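## Task

Lift the die, the red wooden cube and the red table-football ball so that all three finish motionless inside one hand, above the table and clearly higher than where they started. The other arm and its hand must touch neither the objects nor the carrying hand. The objects may contact only the carrying hand and one another, and must be gripped securely. No motor in either hand may show moving in hand_state when the result is judged; any other state word is acceptable.

## Robot and tools

Robot: two six-joint arms, left_arm and right_arm, each ending in a dexterous hand with sixteen motors. right_arm has a right hand and left_arm a mirrored left hand. Bases in the scene frame: left_arm (+0.034, +0.489, +0.014) m, right_arm (+0.046, -0.448, +0.014) m, both facing nearly straight ahead.

Frames. Scene frame: origin at table-top height midway between the arms, +x out over the table, +z up, left_arm on the +y side (image left and right do not follow these names). Reported hand positions (m), quaternions (wxyz) and velocities are in each arm's own base frame. Motion offsets are along the current Hand target's own axes. Hand-point axes: +z along straight fingers toward the tips, +y out of the palm face, +x across the palm away from the thumb on the right hand, toward the thumb on the left hand. The hand point sits just past the index and middle knuckles; the palm face is at y = -0.062. Straight fingertips reach about z = +0.12; curling the fingers brings the tips toward +y and back toward the palm. A rigid mast near the wrist on the palm side can strike objects.

Row layout (shared by execute_actions and move): one flat list of 48 numbers, each in [-1, 1], covering both arms even if only one moves. Order: left dx, dy, dz, rx, ry, rz; sixteen left hand goals; left current_limit, speed; then the same 24 for the right arm. Pose numbers are offsets, not poses: 1.0 equals 0.6 m of translation or 180 degrees; rx, ry, rz form a single rotation vector. All zeros in the six pose slots means request nothing new for that arm. Hand goal order: index_mcp, index_abd, index_pip, index_dip, thumb_cmc, thumb_axl, thumb_mcp, thumb_ipl, middle_mcp, middle_abd, middle_pip, middle_dip, ring_mcp, ring_abd, ring_pip, ring_dip. Each is an absolute hinge goal scaled between the hinge's stops; +1 curls fingers toward the palm (mcp/pip/dip), spreads them away from the thumb (abd), swings the thumb in front of the palm (thumb_cmc). Straight values are about -0.75 (mcp), 0 (abd), -0.58 (pip), -0.70 (dip), -0.71 (thumb_cmc), -0.68 (thumb_axl), -0.23 (thumb_mcp), -0.17 (thumb_ipl). current_limit maps -1..+1 to 0..550 mA (minimum 11); speed sets hinge speed as (speed+1)/2 of 8.5 rad/s. Initially 0.4 and -0.6. A 0 in a hand slot is a real goal; to keep a hand unchanged, resend its hand_goal, hand_current_limit and hand_speed.

execute_actions(actions, cameras): actions is a list of actions, each up to 15 rows at 1/30 s per row; a short action repeats its last row. Every row in an action is an offset from the Hand target at that action's start, so rows do not accumulate, but consecutive actions or calls do. An empty list returns images and full state.

move(target, speed, blend, stop_force, zero, blocking, cameras): straight-line path of each hand point. target is one 48-number row or up to 15 rows; every row is an offset from the same starting Hand targets. speed: m/s, 0.002 to 3.6 (default 0.25), one value or one per target; turning rate is twice that in rad/s. blend: corner rounding in m for lists (0 = stop at each). stop_force: N, 3 to 120, ends an arm's path when its wrist sensor feels that much push; the arm backs off slightly and that point becomes its Hand target. Not reliable with rotation or for light loose objects. zero: whether to re-zero before the move (default true). blocking=false returns early (not allowed with stop_force). Paths ignore obstacles and the other arm; avoid routing close to an arm's own base. The result adds a move: line, e.g. done, off_target, moving, held, fault, plus limits=paced or limits=held.

wait(seconds 0-3600), stop() to brake a running move, zoom_image(camera, region [x0,y0,x1,y1] pixels, at most 504 each way) on the newest image of cam_high, cam_low, cam_left_wrist or cam_right_wrist, zero_wrist_force(arm: left_arm or right_arm), finished_scene(scene: the current scene number) which is irreversible.

Results: end-effector pose and velocities, Hand target (last commanded, after clipping; often slightly ahead of the real hand point, so send the gap as a new offset if needed), joint positions and torques, Wrist force/torque along the end-effector axes (force from the surface into the arm), and per motor hand_goal, hand_measured, hand_current_ma, hand_state (moving, goal, blocked, overload).

Cautions. Commanded orientation is clipped to 32 degrees from the current one per step. A stiff arm pushed past a firm contact faults: 150 N or so of external force, or joint contact torque above limits (wrists about 25 N m), stops the arm for 10 s. Slow down near contact and do not drive targets deep into the table. A hand motor drawing 495 mA or more for 5 s shuts off for 10 s, so avoid gripping at full current for long. Motors overheat when holding loads or straining; at 85 °C the arm brakes for 30-60 s. Keep the arms and hands from touching each other; closing fingers onto the other hand counts as a collision. Never let objects drop far, be flung, or leave the table. Finish with every hand motor settled, not moving.

Each tool is called after ">>>" by a JSON object that holds its "fn" and its "kwargs".

## Session

>>> {"fn": "execute_actions", "kwargs": {"actions": []}}

Scene clock: 0.00 s.
left_arm: end_effector_position=(+0.4063, +0.0850, +0.2300) hand_goal=(-0.754, +0.000, -0.576, -0.696, -0.714, -0.678, -0.226, -0.168, -0.754, +0.000, -0.576, -0.696, -0.754, +0.000, -0.576, -0.696) hand_measured=(-0.754, +0.000, -0.576, -0.696, -0.714, -0.678, -0.226, -0.168, -0.754, +0.000, -0.576, -0.696, -0.754, +0.000, -0.576, -0.696) hand_current_ma=(+0, +0, +0, +0, +0, +0, +0, +0, +0, +0, +0, +0, +0, +0, +0, +0) hand_state=(goal, goal, goal, goal, goal, goal, goal, goal, goal, goal, goal, goal, goal, goal, goal, goal) hand_current_limit=0.40 hand_speed=-0.60 end_effector_quat_wxyz=(+0.000, +0.000, +1.000, +0.000) | right_arm: end_effector_position=(+0.4063, -0.0850, +0.2300) hand_goal=(-0.754, +0.000, -0.576, -0.696, -0.714, -0.678, -0.226, -0.168, -0.754, +0.000, -0.576, -0.696, -0.754, +0.000, -0.576, -0.696) hand_measured=(-0.754, +0.000, -0.576, -0.696, -0.714, -0.678, -0.226, -0.168, -0.754, +0.000, -0.576, -0.696, -0.754, +0.000, -0.576, -0.696) hand_current_ma=(+0, +0, +0, +0, +0, +0, +0, +0, +0, +0, +0, +0, +0, +0, +0, +0) hand_state=(goal, goal, goal, goal, goal, goal, goal, goal, goal, goal, goal, goal, goal, goal, goal, goal) hand_current_limit=0.40 hand_speed=-0.60 end_effector_quat_wxyz=(+0.000, +1.000, +0.000, +0.000)
Joint positions: left_arm=[3.458 -1.419 -2.042 -1.252 1.571 -1.255] | right_arm=[-0.316 -1.723 2.042 -1.89 -1.571 1.255]
Joint velocities: within noise
Joint torques (N m): no reading
Wrist force (N): no reading
Wrist torque (N m): no reading
Wrist force, peak (N): no reading
Hand target: left_arm +0.4063, +0.0850, +0.2300; +0.000, +0.000, +1.000, +0.000 | right_arm +0.4063, -0.0850, +0.2300; +0.000, +1.000, +0.000, +0.000

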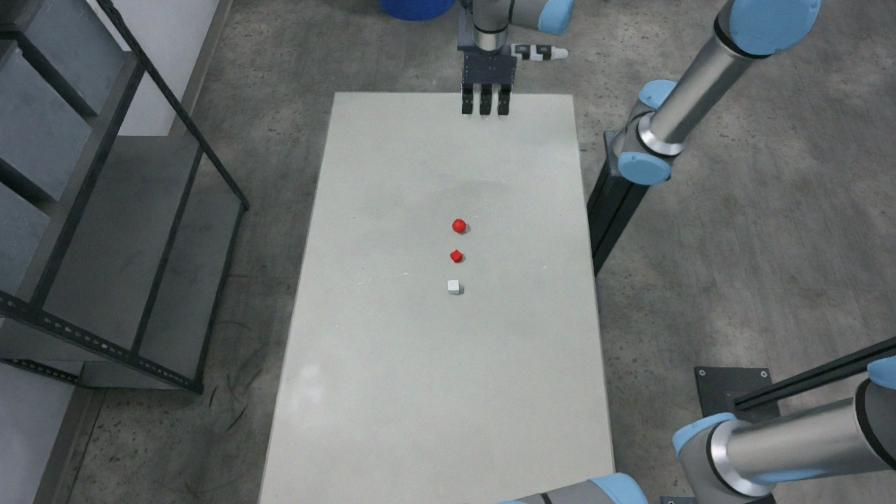

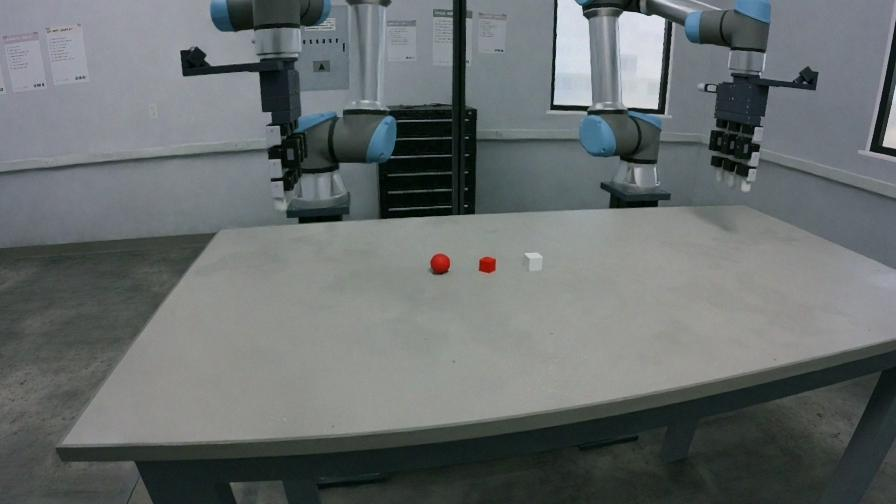

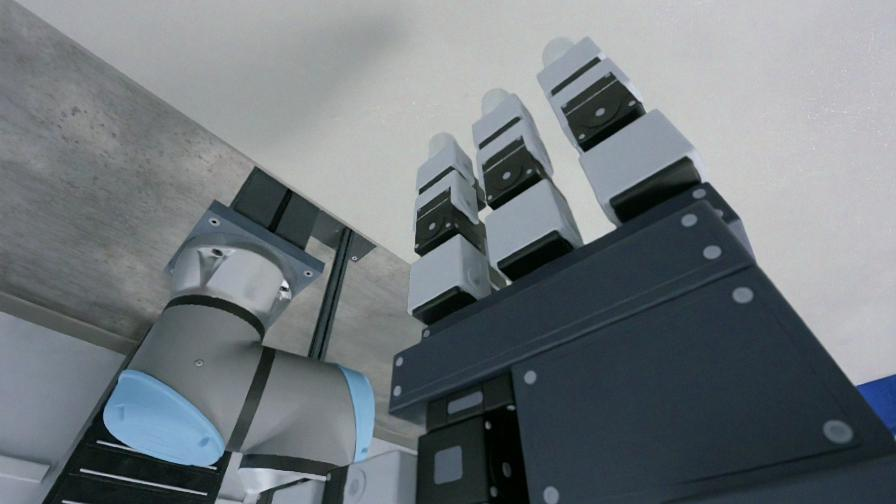

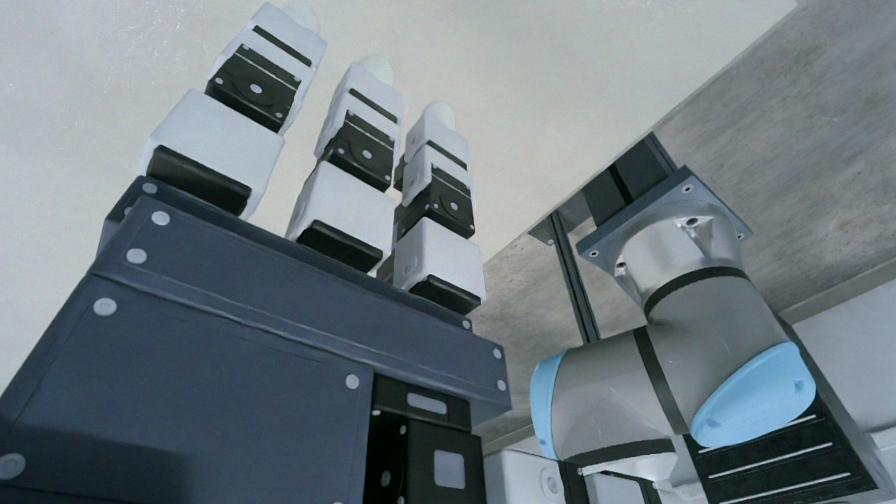

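>>> {"fn": "zoom_image", "kwargs": {"camera": "cam_high", "region": [400, 200, 510, 310]}}

>>> {"fn": "zoom_image", "kwargs": {"camera": "cam_low", "region": [410, 230, 570, 290]}}

>>> {"fn": "zoom_image", "kwargs": {"camera": "cam_high", "region": [420, 0, 600, 130]}}

Scaled by 4.582.

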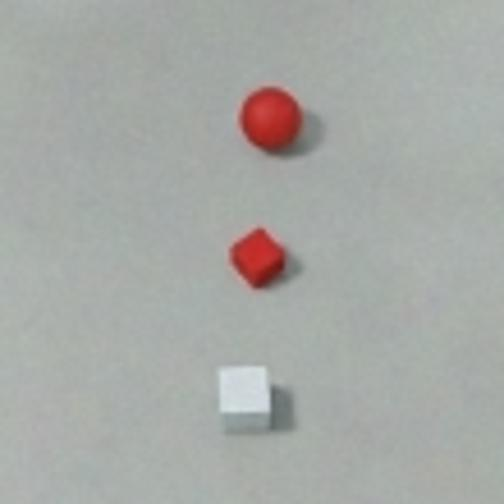

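Scaled by 3.150.

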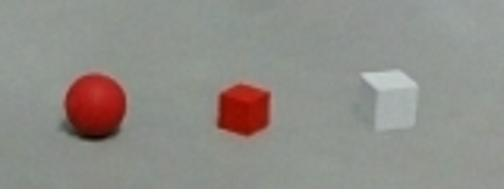

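Scaled by 2.800.

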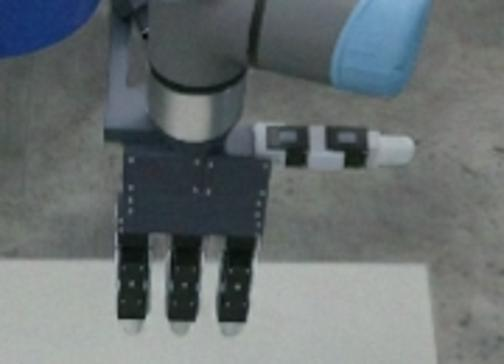

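>>> {"fn": "move", "kwargs": {"target": [0,0,0,0,0,0,-0.754,0,-0.576,-0.696,-0.714,-0.678,-0.226,-0.168,-0.754,0,-0.576,-0.696,-0.754,0,-0.576,-0.696,0.4,-0.6,0.178,-0.932,0.05,0.3686,0.3579,0.3910,0.274,-0.167,-0.285,-0.551,0.571,-0.677,-0.562,-0.168,0.274,0,-0.285,-0.551,0.274,0.167,-0.285,-0.551,0.4,-0.4], "speed": 0.5, "cameras": ["all"]}}

Scene clock: 20.83 s.
left_arm: end_effector_position=(+0.4063, +0.0850, +0.2300) hand_goal=(-0.754, +0.000, -0.576, -0.696, -0.714, -0.678, -0.226, -0.168, -0.754, +0.000, -0.576, -0.696, -0.754, +0.000, -0.576, -0.696) hand_measured=(-0.754, +0.000, -0.576, -0.696, -0.714, -0.678, -0.224, -0.168, -0.754, +0.000, -0.576, -0.696, -0.754, +0.000, -0.576, -0.696) hand_current_ma=(+0, +0, +0, +0, +0, +0, +1, +0, +0, +0, +0, +0, +0, +0, +0, +0) hand_state=(goal, goal, goal, goal, goal, goal, goal, goal, goal, goal, goal, goal, goal, goal, goal, goal) hand_current_limit=0.40 hand_speed=-0.60 end_effector_quat_wxyz=(+0.000, +0.000, +1.000, +0.000) | right_arm: end_effector_position=(+0.4941, +0.4182, +0.2040) hand_goal=(+0.274, -0.168, -0.286, -0.552, +0.570, -0.678, -0.562, -0.168, +0.274, +0.000, -0.286, -0.552, +0.274, +0.166, -0.286, -0.552) hand_measured=(+0.272, -0.168, -0.290, -0.556, +0.568, -0.678, -0.554, -0.168, +0.272, +0.000, -0.290, -0.554, +0.272, +0.164, -0.290, -0.556) hand_current_ma=(+0, +0, -1, -1, +0, +0, +5, +0, +0, +0, -1, -1, +0, -1, -1, -1) hand_state=(goal, goal, goal, goal, goal, goal, goal, goal, goal, goal, goal, goal, goal, goal, goal, goal) hand_current_limit=0.40 hand_speed=-0.40 end_effector_quat_wxyz=(-0.464, +0.627, -0.473, +0.410)
Joint positions: left_arm=[3.458 -1.419 -2.042 -1.252 1.571 -1.255] | right_arm=[0.594 -1.142 2.028 -3.772 -1.953 3.162]
Joint torques (N m): left_arm=[-0.7 15.33 23.37 2.72 0.08 0.18] | right_arm=[-9 -43.18 -2.49 -0.37 2.4 -2.87]
Wrist force (N): left_arm=[-0.3 -0.3 -0.3] | right_arm=[1.6 0.1 0.0]
Wrist torque (N m): left_arm=[-0.02 0.03 -0.01] | right_arm=[0.02 -0.11 0.42]
Wrist force, peak (N): left_arm=[-0.3 -0.2 -0.6] | right_arm=[-6.1 0.6 0.0]
Hand target: left_arm +0.4063, +0.0850, +0.2300; +0.000, +0.000, +1.000, +0.000 | right_arm +0.4941, +0.4182, +0.2040; -0.464, +0.627, -0.473, +0.410 (not the last commanded pose)
Off the commanded pose: left_arm 0.000 m, 0 deg | right_arm 0.059 m, 14 deg.
move: held (right_arm; a check stopped the path); limits=held
pose unreachable (right arm): on one or more control steps of this call, first in action 0 (counted from 0), this arm could not follow its commanded pose, so it was not sent that pose on those steps. It may still have moved: this result reports where it is.
cause: moving toward the commanded pose would bring two parts of the arm too close to each other (joints 4 (wrist 1) to 6 (wrist 3) lie between them).

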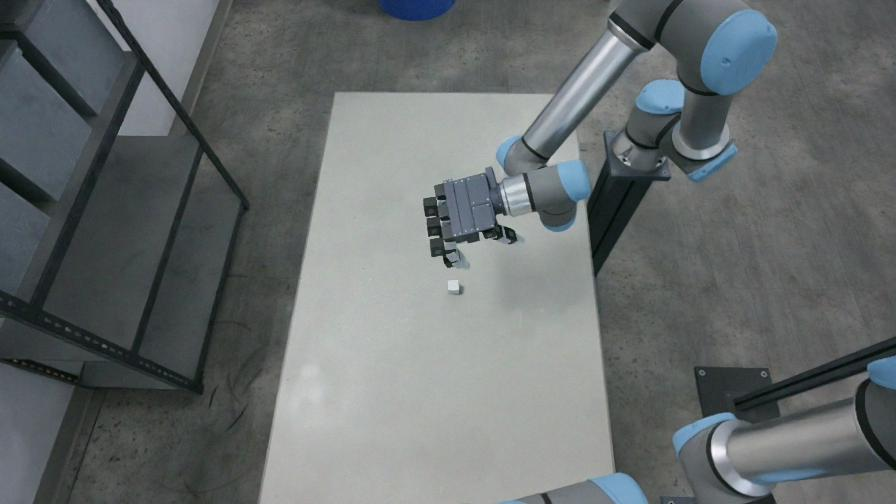

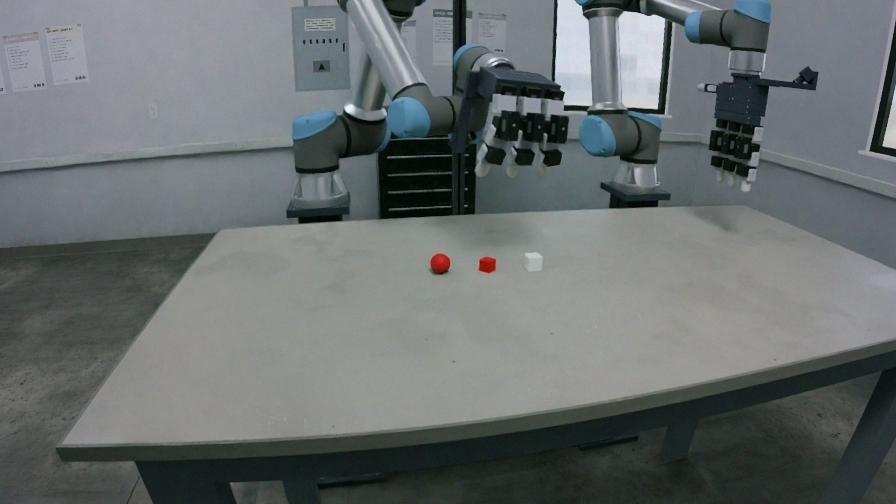

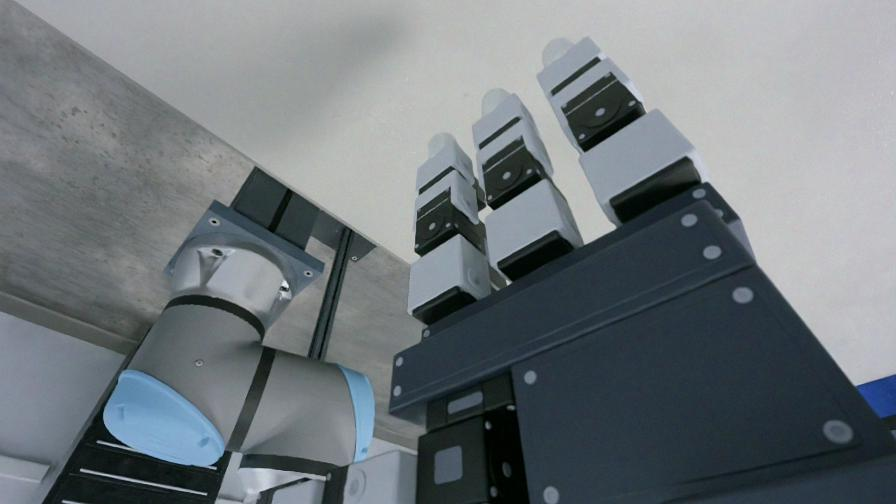

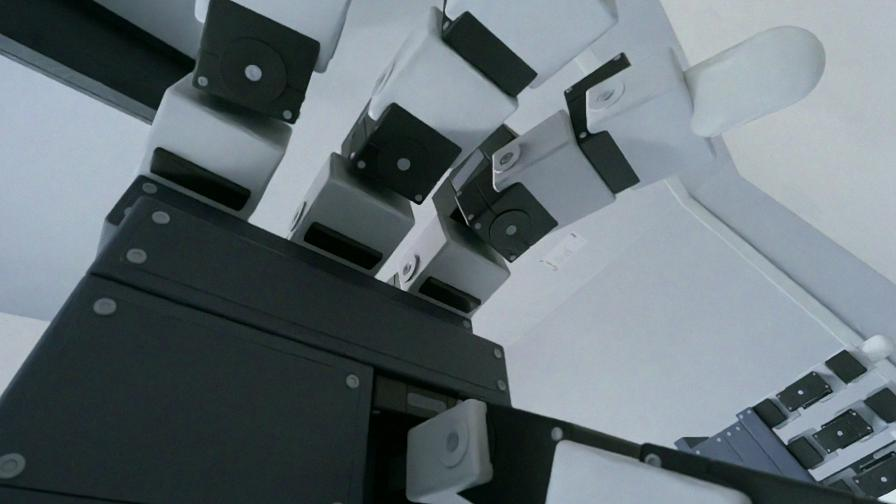

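>>> {"fn": "move", "kwargs": {"target": [0,0,0,0,0,0,-0.754,0,-0.576,-0.696,-0.714,-0.678,-0.226,-0.168,-0.754,0,-0.576,-0.696,-0.754,0,-0.576,-0.696,0.4,-0.6,-0.051,0,0.01,0.0561,-0.4372,-0.0510,0.274,-0.167,-0.285,-0.551,-0.714,-0.677,-0.226,-0.168,0.274,0,-0.285,-0.551,0.274,0.167,-0.285,-0.551,0.4,-0.4], "speed": 0.6, "cameras": ["all"]}}

Scene clock: 26.83 s.
left_arm: end_effector_position=(+0.4063, +0.0850, +0.2300) hand_goal=(-0.754, +0.000, -0.576, -0.696, -0.714, -0.678, -0.226, -0.168, -0.754, +0.000, -0.576, -0.696, -0.754, +0.000, -0.576, -0.696) hand_measured=(-0.754, +0.000, -0.576, -0.696, -0.714, -0.678, -0.224, -0.168, -0.754, +0.000, -0.576, -0.696, -0.754, +0.000, -0.576, -0.696) hand_current_ma=(+0, +0, +0, +0, +0, +0, +1, +0, +0, +0, +0, +0, +0, +0, +0, +0) hand_state=(goal, goal, goal, goal, goal, goal, goal, goal, goal, goal, goal, goal, goal, goal, goal, goal) hand_current_limit=0.40 hand_speed=-0.60 end_effector_quat_wxyz=(+0.000, +0.000, +1.000, +0.000) | right_arm: end_effector_position=(+0.4932, +0.4492, +0.2003) hand_goal=(+0.274, -0.168, -0.286, -0.552, -0.714, -0.678, -0.226, -0.168, +0.274, +0.000, -0.286, -0.552, +0.274, +0.166, -0.286, -0.552) hand_measured=(+0.274, -0.168, -0.288, -0.556, -0.696, -0.678, -0.226, -0.168, +0.274, +0.000, -0.288, -0.554, +0.274, +0.164, -0.290, -0.556) hand_current_ma=(+0, +0, -1, -1, +14, +0, +0, +0, +0, +0, -1, -1, +0, -1, -1, -1) hand_state=(goal, goal, goal, goal, goal, goal, goal, goal, goal, goal, goal, goal, goal, goal, goal, goal) hand_current_limit=0.40 hand_speed=-0.40 end_effector_quat_wxyz=(-0.676, +0.737, +0.010, -0.010)
Joint positions: left_arm=[3.458 -1.419 -2.042 -1.252 1.571 -1.255] | right_arm=[0.176 -0.963 1.805 -3.457 -0.172 2.622]
Joint torques (N m): left_arm=[-0.84 16.01 22.84 2.94 0.06 0.29] | right_arm=[8.44 -49.62 -2.94 0.45 -1.51 -2.58]
Wrist force (N): left_arm=[-0.2 -0.1 -0.2] | right_arm=[1.2 0.1 0.2]
Wrist torque (N m): left_arm=[0.01 0.03 -0.01] | right_arm=[-0.08 -0.05 0.31]
Wrist force, peak (N): left_arm=[-0.4 -0.5 -0.5] | right_arm=[1.9 0.3 0.3]
Hand target: left_arm +0.4063, +0.0850, +0.2300; +0.000, +0.000, +1.000, +0.000 | right_arm +0.4932, +0.4491, +0.2003; -0.676, +0.737, +0.010, -0.010
Off the commanded pose: left_arm 0.000 m, 0 deg | right_arm 0.000 m, 0 deg.
move: done

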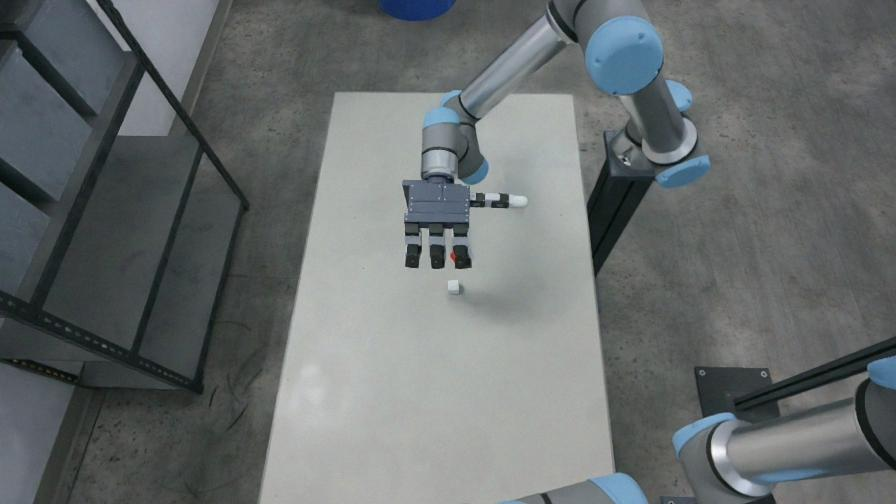

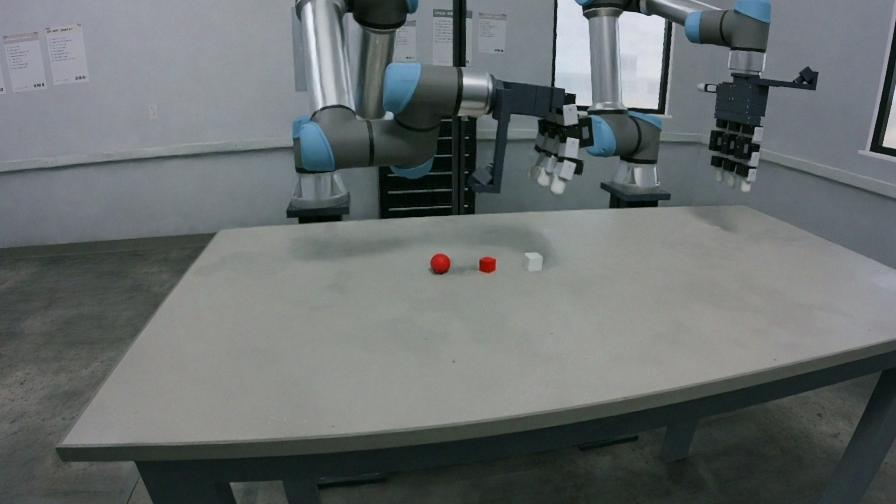

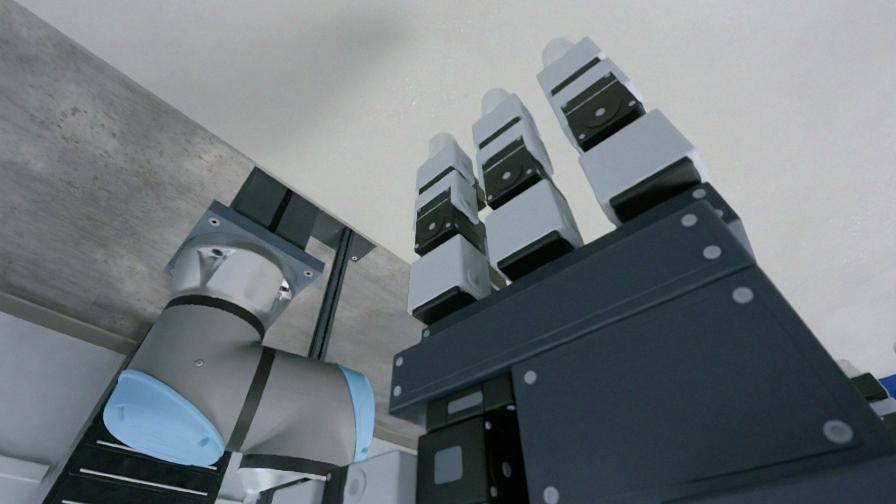

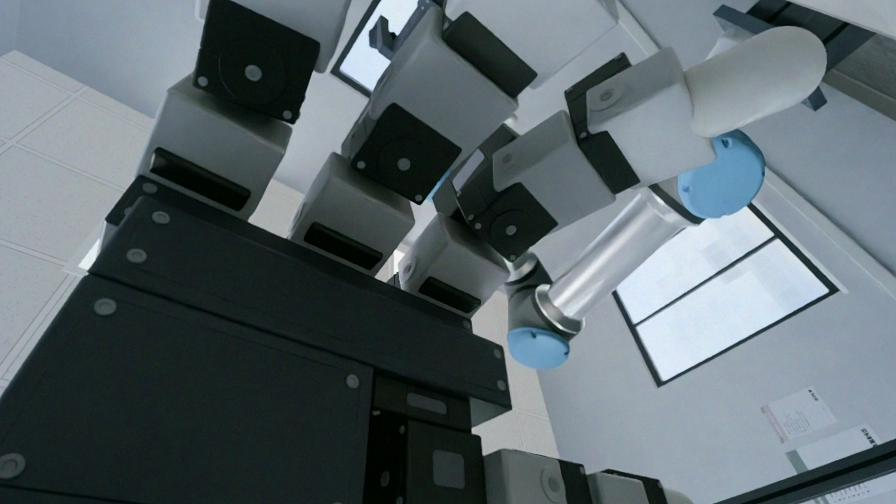

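>>> {"fn": "move", "kwargs": {"target": [0,0,0,0,0,0,-0.754,0,-0.576,-0.696,-0.714,-0.678,-0.226,-0.168,-0.754,0,-0.576,-0.696,-0.754,0,-0.576,-0.696,0.4,-0.6,0,0.191,0.0167,0,0,0,0.274,-0.167,-0.285,-0.551,-0.714,-0.677,-0.226,-0.168,0.274,0,-0.285,-0.551,0.274,0.167,-0.285,-0.551,0.4,-0.4], "speed": 0.3, "cameras": ["cam_high","cam_low"]}}

>>> {"fn": "zoom_image", "kwargs": {"camera": "cam_high", "region": [390, 200, 510, 320]}}

>>> {"fn": "zoom_image", "kwargs": {"camera": "cam_low", "region": [420, 180, 620, 290]}}

Scene clock: 29.73 s.
left_arm: end_effector_position=(+0.4063, +0.0850, +0.2300) hand_goal=(-0.754, +0.000, -0.576, -0.696, -0.714, -0.678, -0.226, -0.168, -0.754, +0.000, -0.576, -0.696, -0.754, +0.000, -0.576, -0.696) hand_measured=(-0.754, +0.000, -0.576, -0.696, -0.714, -0.678, -0.224, -0.168, -0.754, +0.000, -0.576, -0.696, -0.754, +0.000, -0.576, -0.696) hand_current_ma=(+0, +0, +0, +0, +0, +0, +1, +0, +0, +0, +0, +0, +0, +0, +0, +0) hand_state=(goal, goal, goal, goal, goal, goal, goal, goal, goal, goal, goal, goal, goal, goal, goal, goal) hand_current_limit=0.40 hand_speed=-0.60 end_effector_quat_wxyz=(+0.000, +0.000, +1.000, +0.000) | right_arm: end_effector_position=(+0.4930, +0.4491, +0.0853) hand_goal=(+0.274, -0.168, -0.286, -0.552, -0.714, -0.678, -0.226, -0.168, +0.274, +0.000, -0.286, -0.552, +0.274, +0.166, -0.286, -0.552) hand_measured=(+0.274, -0.168, -0.288, -0.556, -0.696, -0.678, -0.226, -0.168, +0.274, +0.000, -0.288, -0.554, +0.274, +0.164, -0.290, -0.556) hand_current_ma=(+0, +0, -1, -1, +14, +0, +0, +0, +0, +0, -1, -1, +0, -1, -1, -1) hand_state=(goal, goal, goal, goal, goal, goal, goal, goal, goal, goal, goal, goal, goal, goal, goal, goal) hand_current_limit=0.40 hand_speed=-0.40 end_effector_quat_wxyz=(-0.675, +0.737, +0.010, -0.010)
Joint positions: left_arm=[3.458 -1.419 -2.042 -1.252 1.571 -1.255] | right_arm=[0.177 -0.737 1.806 -3.678 -0.172 2.616]
Joint torques (N m): left_arm=[-0.93 15.87 23.24 2.96 0.04 0.23] | right_arm=[-8.69 -33.71 -23.99 -2.87 3.44 2.54]
Wrist force (N): left_arm=[-0.1 -0.1 0.0] | right_arm=[1.1 0.4 0.3]
Wrist torque (N m): left_arm=[-0.02 0.02 0.00] | right_arm=[-0.05 -0.05 0.17]
Wrist force, peak (N): left_arm=[-0.3 -0.1 -0.6] | right_arm=[1.1 1.9 0.4]
Hand target: left_arm +0.4063, +0.0850, +0.2300; +0.000, +0.000, +1.000, +0.000 | right_arm +0.4930, +0.4491, +0.0852; -0.676, +0.737, +0.010, -0.010
Off the commanded pose: left_arm 0.000 m, 0 deg | right_arm 0.000 m, 0 deg.
move: done

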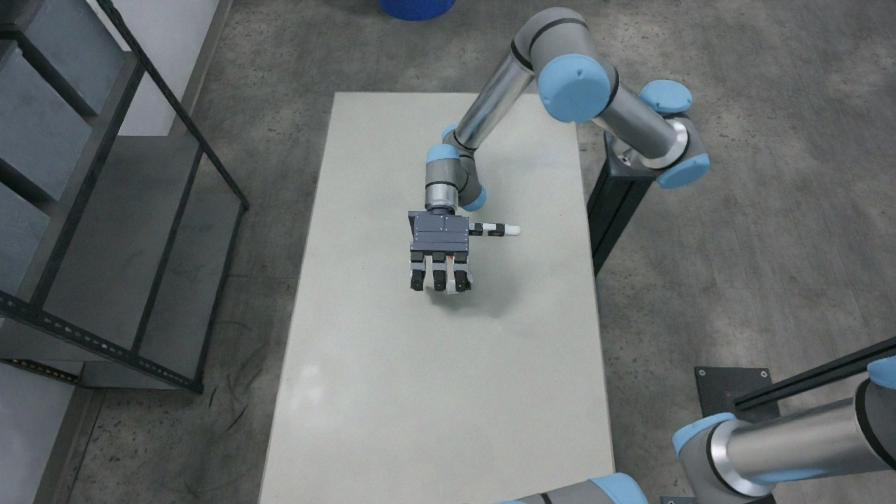

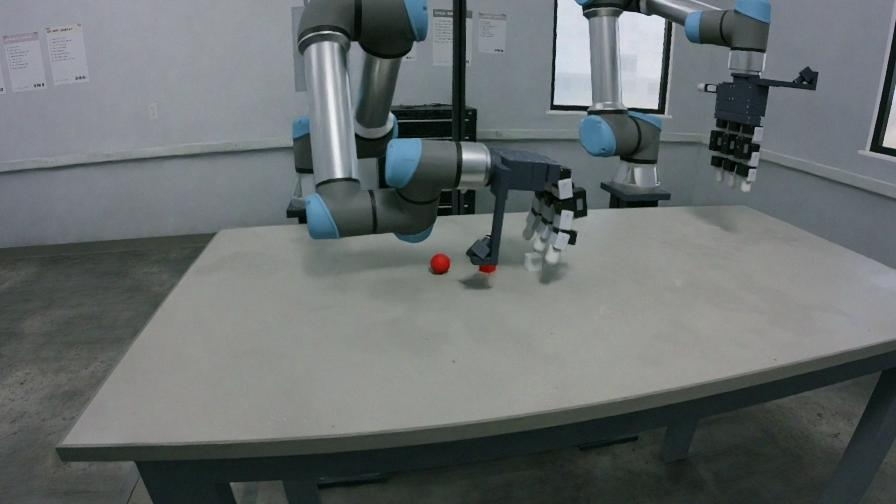

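Scaled by 4.200.

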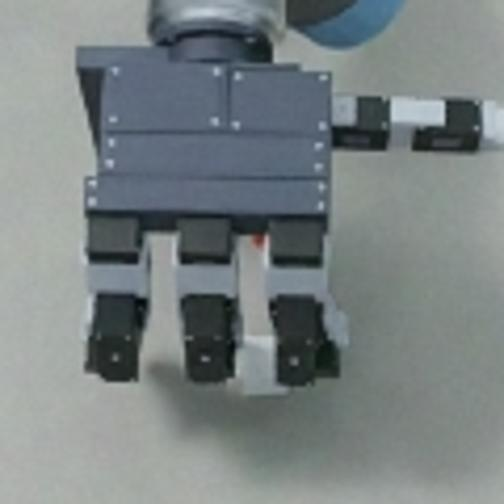

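Scaled by 2.520.

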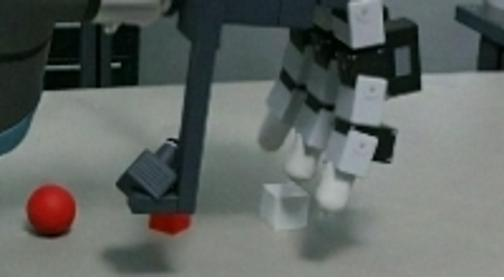

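>>> {"fn": "move", "kwargs": {"target": [0,0,0,0,0,0,-0.754,0,-0.576,-0.696,-0.714,-0.678,-0.226,-0.168,-0.754,0,-0.576,-0.696,-0.754,0,-0.576,-0.696,0.4,-0.6,0,0.0614,0.0053,0,0,0,0.274,-0.167,-0.285,-0.551,-0.714,-0.677,-0.226,-0.168,0.274,0,-0.285,-0.551,0.274,0.167,-0.285,-0.551,0.4,-0.4], "speed": 0.03, "stop_force": 4, "cameras": ["cam_high","cam_low"]}}

>>> {"fn": "zoom_image", "kwargs": {"camera": "cam_high", "region": [390, 200, 510, 320]}}

>>> {"fn": "zoom_image", "kwargs": {"camera": "cam_low", "region": [420, 180, 620, 290]}}

Scene clock: 34.73 s.
left_arm: end_effector_position=(+0.4063, +0.0850, +0.2300) hand_goal=(-0.754, +0.000, -0.576, -0.696, -0.714, -0.678, -0.226, -0.168, -0.754, +0.000, -0.576, -0.696, -0.754, +0.000, -0.576, -0.696) hand_measured=(-0.754, +0.000, -0.576, -0.696, -0.714, -0.678, -0.224, -0.168, -0.754, +0.000, -0.576, -0.696, -0.754, +0.000, -0.576, -0.696) hand_current_ma=(+0, +0, +0, +0, +0, +0, +1, +0, +0, +0, +0, +0, +0, +0, +0, +0) hand_state=(goal, goal, goal, goal, goal, goal, goal, goal, goal, goal, goal, goal, goal, goal, goal, goal) hand_current_limit=0.40 hand_speed=-0.60 end_effector_quat_wxyz=(+0.000, +0.000, +1.000, +0.000) | right_arm: end_effector_position=(+0.4930, +0.4491, +0.0483) hand_goal=(+0.274, -0.168, -0.286, -0.552, -0.714, -0.678, -0.226, -0.168, +0.274, +0.000, -0.286, -0.552, +0.274, +0.166, -0.286, -0.552) hand_measured=(+0.274, -0.168, -0.288, -0.556, -0.696, -0.678, -0.226, -0.168, +0.274, +0.000, -0.288, -0.554, +0.274, +0.164, -0.290, -0.556) hand_current_ma=(+0, +0, -1, -1, +14, +0, +0, +0, +0, +0, -1, -1, +0, -1, -1, -1) hand_state=(goal, goal, goal, goal, goal, goal, goal, goal, goal, goal, goal, goal, goal, goal, goal, goal) hand_current_limit=0.40 hand_speed=-0.40 end_effector_quat_wxyz=(-0.676, +0.737, +0.010, -0.010)
Joint positions: left_arm=[3.458 -1.419 -2.042 -1.252 1.571 -1.255] | right_arm=[0.176 -0.657 1.788 -3.741 -0.172 2.617]
Joint torques (N m): left_arm=[-0.51 15.95 23.84 3.21 0.19 0.24] | right_arm=[-8.68 -34.36 -23.51 -2.98 3.54 2.41]
Wrist force (N): left_arm=[-0.1 -0.2 -0.3] | right_arm=[1.2 0.3 0.2]
Wrist torque (N m): left_arm=[-0.01 0.01 0.00] | right_arm=[-0.06 -0.05 0.17]
Wrist force, peak (N): left_arm=[-0.3 -0.3 -0.5] | right_arm=[1.7 0.8 0.4]
Hand target: left_arm +0.4063, +0.0850, +0.2300; +0.000, +0.000, +1.000, +0.000 | right_arm +0.4930, +0.4491, +0.0483; -0.676, +0.737, +0.010, -0.010
Off the commanded pose: left_arm 0.000 m, 0 deg | right_arm 0.000 m, 0 deg.
move: done

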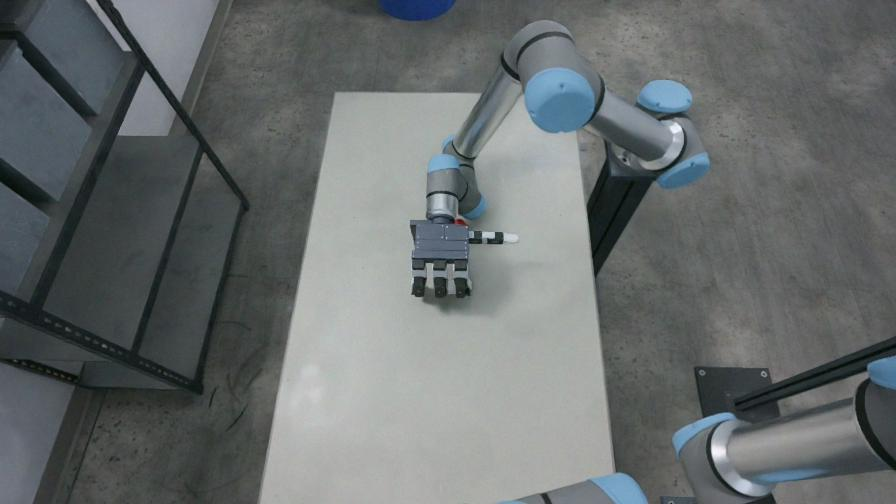

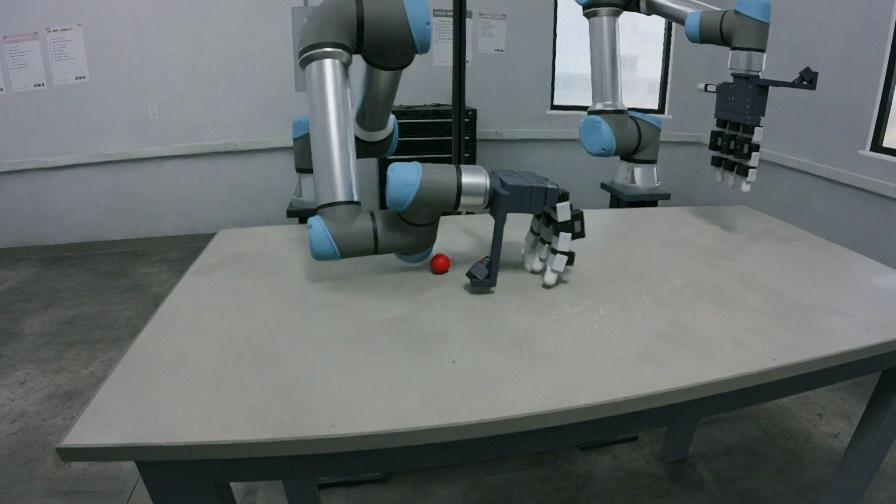

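Scaled by 4.200.

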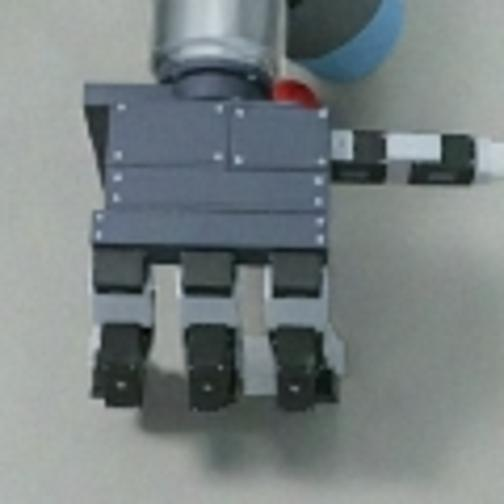

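Scaled by 2.520.

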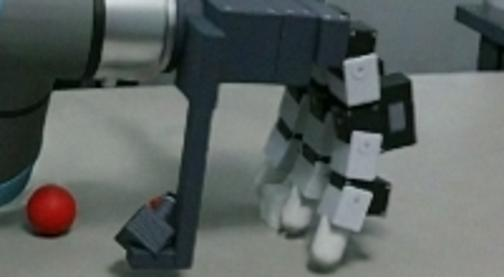

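>>> {"fn": "move", "kwargs": {"target": [0,0,0,0,0,0,-0.754,0,-0.576,-0.696,-0.714,-0.678,-0.226,-0.168,-0.754,0,-0.576,-0.696,-0.754,0,-0.576,-0.696,0.4,-0.6,0,-0.0006,0.0067,0,0,0,0.274,-0.167,-0.285,-0.551,-0.714,-0.677,-0.226,-0.168,0.274,0,-0.285,-0.551,0.274,0.167,-0.285,-0.551,0.4,-0.4], "speed": 0.05}}

>>> {"fn": "move", "kwargs": {"target": [0,0,0,0,0,0,-0.754,0,-0.576,-0.696,-0.714,-0.678,-0.226,-0.168,-0.754,0,-0.576,-0.696,-0.754,0,-0.576,-0.696,0.4,-0.6,0,0,0,0,0,0,0.274,0.25,-0.285,-0.551,-0.714,-0.677,-0.226,-0.168,0.274,-0.1,-0.285,-0.551,0.274,0.25,-0.285,-0.551,0.4,-0.8], "cameras": ["cam_high","cam_low"]}}

>>> {"fn": "zoom_image", "kwargs": {"camera": "cam_high", "region": [390, 200, 510, 320]}}

>>> {"fn": "zoom_image", "kwargs": {"camera": "cam_low", "region": [420, 180, 620, 290]}}

Scene clock: 36.57 s.
left_arm: end_effector_position=(+0.4063, +0.0850, +0.2300) hand_goal=(-0.754, +0.000, -0.576, -0.696, -0.714, -0.678, -0.226, -0.168, -0.754, +0.000, -0.576, -0.696, -0.754, +0.000, -0.576, -0.696) hand_measured=(-0.754, +0.000, -0.576, -0.696, -0.714, -0.678, -0.224, -0.168, -0.754, +0.000, -0.576, -0.696, -0.754, +0.000, -0.576, -0.696) hand_current_ma=(+0, +0, +0, +0, +0, +0, +1, +0, +0, +0, +0, +0, +0, +0, +0, +0) hand_state=(goal, goal, goal, goal, goal, goal, goal, goal, goal, goal, goal, goal, goal, goal, goal, goal) hand_current_limit=0.40 hand_speed=-0.60 end_effector_quat_wxyz=(+0.000, +0.000, +1.000, +0.000) | right_arm: end_effector_position=(+0.4929, +0.4531, +0.0483) hand_goal=(+0.274, -0.168, -0.286, -0.552, -0.714, -0.678, -0.226, -0.168, +0.274, +0.000, -0.286, -0.552, +0.274, +0.166, -0.286, -0.552) hand_measured=(+0.274, -0.168, -0.288, -0.556, -0.696, -0.678, -0.226, -0.168, +0.274, +0.000, -0.288, -0.554, +0.274, +0.164, -0.290, -0.556) hand_current_ma=(+0, +0, -1, -1, +14, +0, +0, +0, +0, +0, -1, -1, +0, -1, -1, -1) hand_state=(goal, goal, goal, goal, goal, goal, goal, goal, goal, goal, goal, goal, goal, goal, goal, goal) hand_current_limit=0.40 hand_speed=-0.40 end_effector_quat_wxyz=(-0.676, +0.737, +0.010, -0.010)
Joint positions: left_arm=[3.458 -1.419 -2.042 -1.252 1.571 -1.255] | right_arm=[0.184 -0.651 1.778 -3.756 -0.179 2.637]
Joint torques (N m): left_arm=[-1.18 16.19 23.55 3.14 -0.01 0.27] | right_arm=[8.05 -34.55 -23.32 -2.88 -1.61 2.53]
Wrist force (N): left_arm=[-0.1 -0.1 -0.2] | right_arm=[1.4 0.7 0.0]
Wrist torque (N m): left_arm=[0.01 0.01 0.00] | right_arm=[0.01 -0.07 0.20]
Wrist force, peak (N): left_arm=[-0.2 -0.3 -0.4] | right_arm=[1.6 0.4 0.0]
Hand target: left_arm +0.4063, +0.0850, +0.2300; +0.000, +0.000, +1.000, +0.000 | right_arm +0.4929, +0.4531, +0.0483; -0.676, +0.737, +0.010, -0.010
Off the commanded pose: left_arm 0.000 m, 0 deg | right_arm 0.000 m, 0 deg.
move: done

Scene clock: 37.17 s.
left_arm: end_effector_position=(+0.4063, +0.0850, +0.2300) hand_goal=(-0.754, +0.000, -0.576, -0.696, -0.714, -0.678, -0.226, -0.168, -0.754, +0.000, -0.576, -0.696, -0.754, +0.000, -0.576, -0.696) hand_measured=(-0.754, +0.000, -0.576, -0.696, -0.714, -0.678, -0.224, -0.168, -0.754, +0.000, -0.576, -0.696, -0.754, +0.000, -0.576, -0.696) hand_current_ma=(+0, +0, +0, +0, +0, +0, +1, +0, +0, +0, +0, +0, +0, +0, +0, +0) hand_state=(goal, goal, goal, goal, goal, goal, goal, goal, goal, goal, goal, goal, goal, goal, goal, goal) hand_current_limit=0.40 hand_speed=-0.60 end_effector_quat_wxyz=(+0.000, +0.000, +1.000, +0.000) | right_arm: end_effector_position=(+0.4929, +0.4531, +0.0483) hand_goal=(+0.274, +0.250, -0.286, -0.552, -0.714, -0.678, -0.226, -0.168, +0.274, -0.100, -0.286, -0.552, +0.274, +0.250, -0.286, -0.552) hand_measured=(+0.268, -0.022, -0.288, -0.556, -0.696, -0.678, -0.226, -0.168, +0.284, -0.036, -0.278, -0.548, +0.274, +0.246, -0.290, -0.556) hand_current_ma=(-3, -385, -1, -1, +14, +0, +0, +0, +6, +89, +3, +1, +0, -1, -1, -1) hand_state=(goal, blocked, goal, goal, goal, goal, goal, goal, goal, blocked, goal, goal, goal, goal, goal, goal) hand_current_limit=0.40 hand_speed=-0.80 end_effector_quat_wxyz=(-0.676, +0.737, +0.010, -0.010)
Joint positions: left_arm=[3.458 -1.419 -2.042 -1.252 1.571 -1.255] | right_arm=[0.184 -0.651 1.778 -3.756 -0.179 2.638]
Joint torques (N m): left_arm=[-0.67 15.87 23.62 3.23 0.08 0.2] | right_arm=[8.09 -34.22 -22.84 -2.96 -1.53 2.2]
Wrist force (N): left_arm=[-0.1 -0.4 -0.3] | right_arm=[1.1 -1.5 0.3]
Wrist torque (N m): left_arm=[-0.02 0.01 0.01] | right_arm=[-0.10 -0.11 0.22]
Wrist force, peak (N): left_arm=[-0.4 -0.2 -0.3] | right_arm=[0.8 -2.2 0.0]
Hand target: left_arm +0.4063, +0.0850, +0.2300; +0.000, +0.000, +1.000, +0.000 | right_arm +0.4929, +0.4531, +0.0483; -0.676, +0.737, +0.010, -0.010
Off the commanded pose: left_arm 0.000 m, 0 deg | right_arm 0.000 m, 0 deg.
move: done

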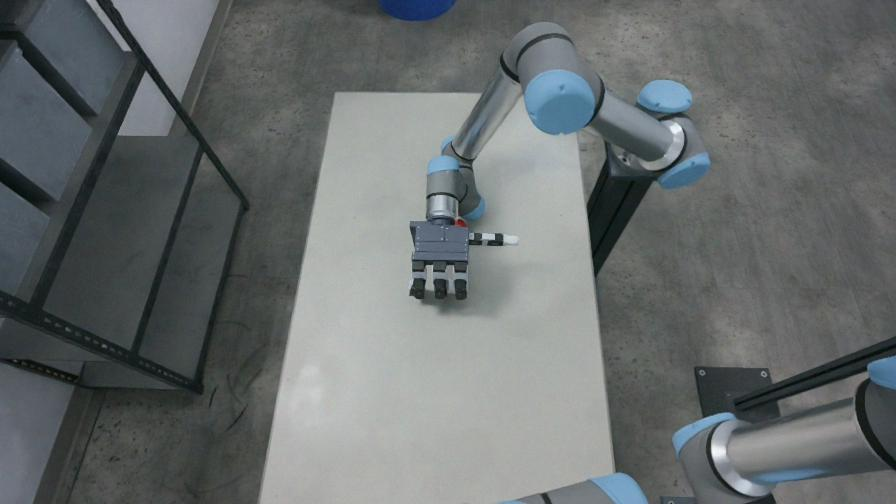

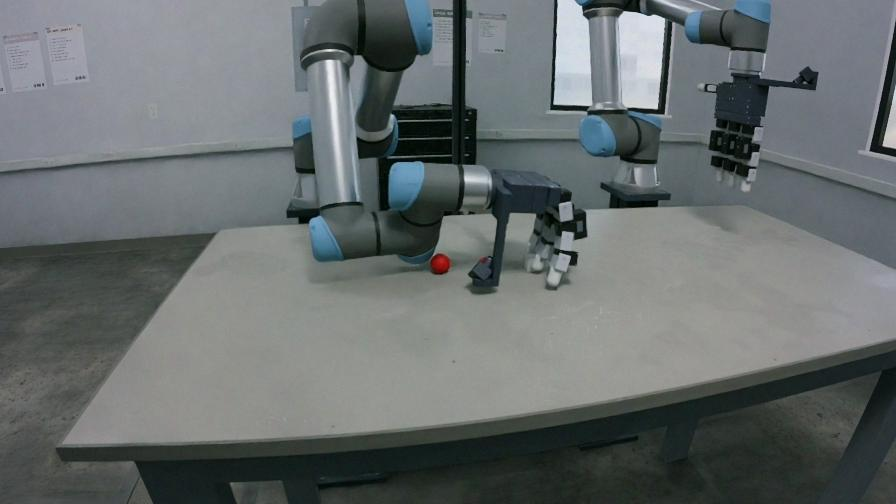

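Scaled by 4.200.

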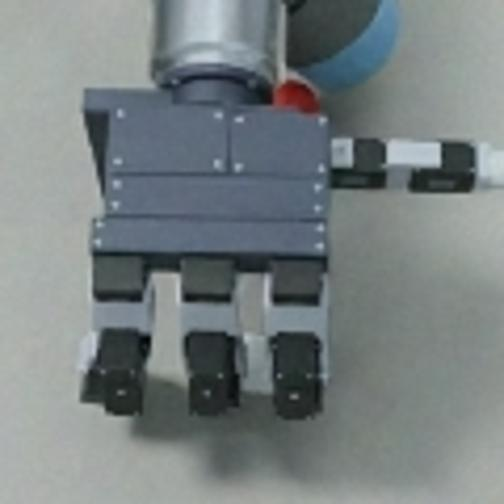

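Scaled by 2.520.

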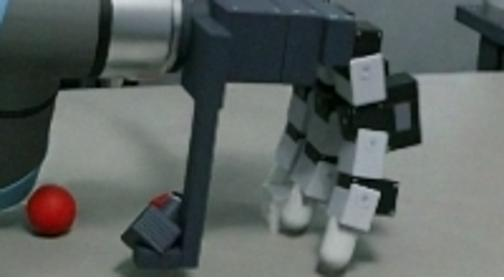

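>>> {"fn": "move", "kwargs": {"target": [0,0,0,0,0,0,-0.754,0,-0.576,-0.696,-0.714,-0.678,-0.226,-0.168,-0.754,0,-0.576,-0.696,-0.754,0,-0.576,-0.696,0.4,-0.6,0,-0.1096,-0.0096,0,0,0,0.274,0.25,-0.285,-0.551,-0.714,-0.677,-0.226,-0.168,0.274,-0.1,-0.285,-0.551,0.274,0.25,-0.285,-0.551,0.4,-0.8], "speed": 0.15, "cameras": ["cam_high","cam_low"]}}

>>> {"fn": "zoom_image", "kwargs": {"camera": "cam_high", "region": [390, 200, 510, 320]}}

>>> {"fn": "zoom_image", "kwargs": {"camera": "cam_low", "region": [420, 180, 620, 290]}}

Scene clock: 39.77 s.
left_arm: end_effector_position=(+0.4063, +0.0850, +0.2300) hand_goal=(-0.754, +0.000, -0.576, -0.696, -0.714, -0.678, -0.226, -0.168, -0.754, +0.000, -0.576, -0.696, -0.754, +0.000, -0.576, -0.696) hand_measured=(-0.754, +0.000, -0.576, -0.696, -0.714, -0.678, -0.224, -0.168, -0.754, +0.000, -0.576, -0.696, -0.754, +0.000, -0.576, -0.696) hand_current_ma=(+0, +0, +0, +0, +0, +0, +1, +0, +0, +0, +0, +0, +0, +0, +0, +0) hand_state=(goal, goal, goal, goal, goal, goal, goal, goal, goal, goal, goal, goal, goal, goal, goal, goal) hand_current_limit=0.40 hand_speed=-0.60 end_effector_quat_wxyz=(+0.000, +0.000, +1.000, +0.000) | right_arm: end_effector_position=(+0.4929, +0.4531, +0.1143) hand_goal=(+0.274, +0.250, -0.286, -0.552, -0.714, -0.678, -0.226, -0.168, +0.274, -0.100, -0.286, -0.552, +0.274, +0.250, -0.286, -0.552) hand_measured=(+0.268, -0.012, -0.290, -0.556, -0.696, -0.678, -0.226, -0.168, +0.284, -0.028, -0.278, -0.548, +0.274, +0.246, -0.290, -0.556) hand_current_ma=(-3, -385, -1, -1, +14, +0, +0, +0, +6, +108, +3, +1, +0, -1, -1, -1) hand_state=(goal, blocked, goal, goal, goal, goal, goal, goal, goal, blocked, goal, goal, goal, goal, goal, goal) hand_current_limit=0.40 hand_speed=-0.80 end_effector_quat_wxyz=(-0.676, +0.737, +0.010, -0.010)
Joint positions: left_arm=[3.458 -1.419 -2.042 -1.252 1.571 -1.255] | right_arm=[0.184 -0.791 1.803 -3.643 -0.178 2.638]
Joint torques (N m): left_arm=[-0.9 15.87 23.38 3.33 0.02 0.3] | right_arm=[-4.16 -52.65 0.19 0.67 -1.05 -2.87]
Wrist force (N): left_arm=[0.0 -0.2 -0.3] | right_arm=[1.3 0.3 0.2]
Wrist torque (N m): left_arm=[0.00 0.00 0.01] | right_arm=[-0.07 -0.08 0.32]
Wrist force, peak (N): left_arm=[-0.4 -0.3 -0.4] | right_arm=[0.9 -2.1 0.0]
Hand target: left_arm +0.4063, +0.0850, +0.2300; +0.000, +0.000, +1.000, +0.000 | right_arm +0.4930, +0.4531, +0.1143; -0.676, +0.737, +0.010, -0.010
Off the commanded pose: left_arm 0.000 m, 0 deg | right_arm 0.000 m, 0 deg.
move: done

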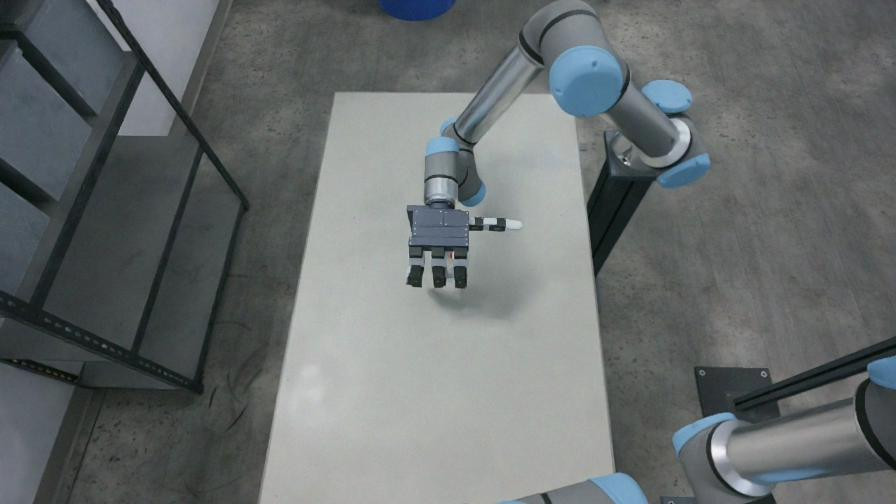

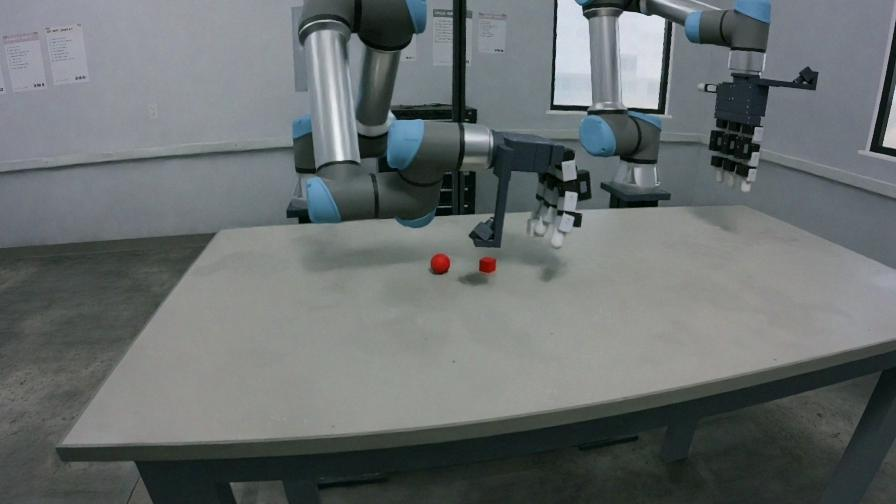

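Scaled by 4.200.

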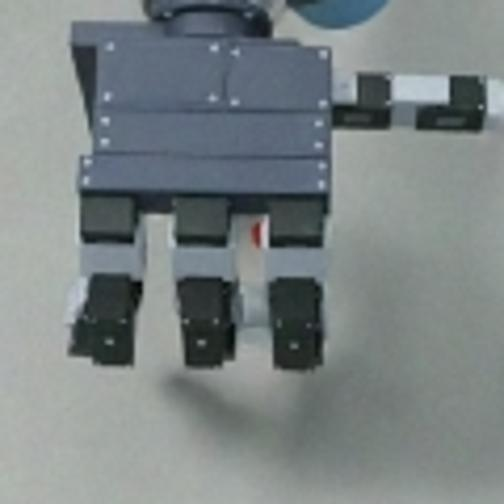

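Scaled by 2.520.

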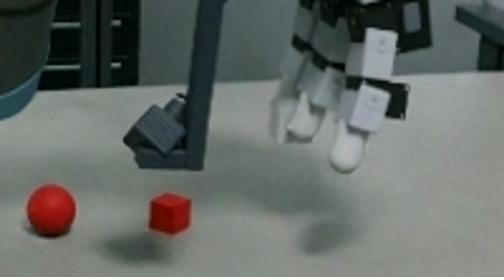

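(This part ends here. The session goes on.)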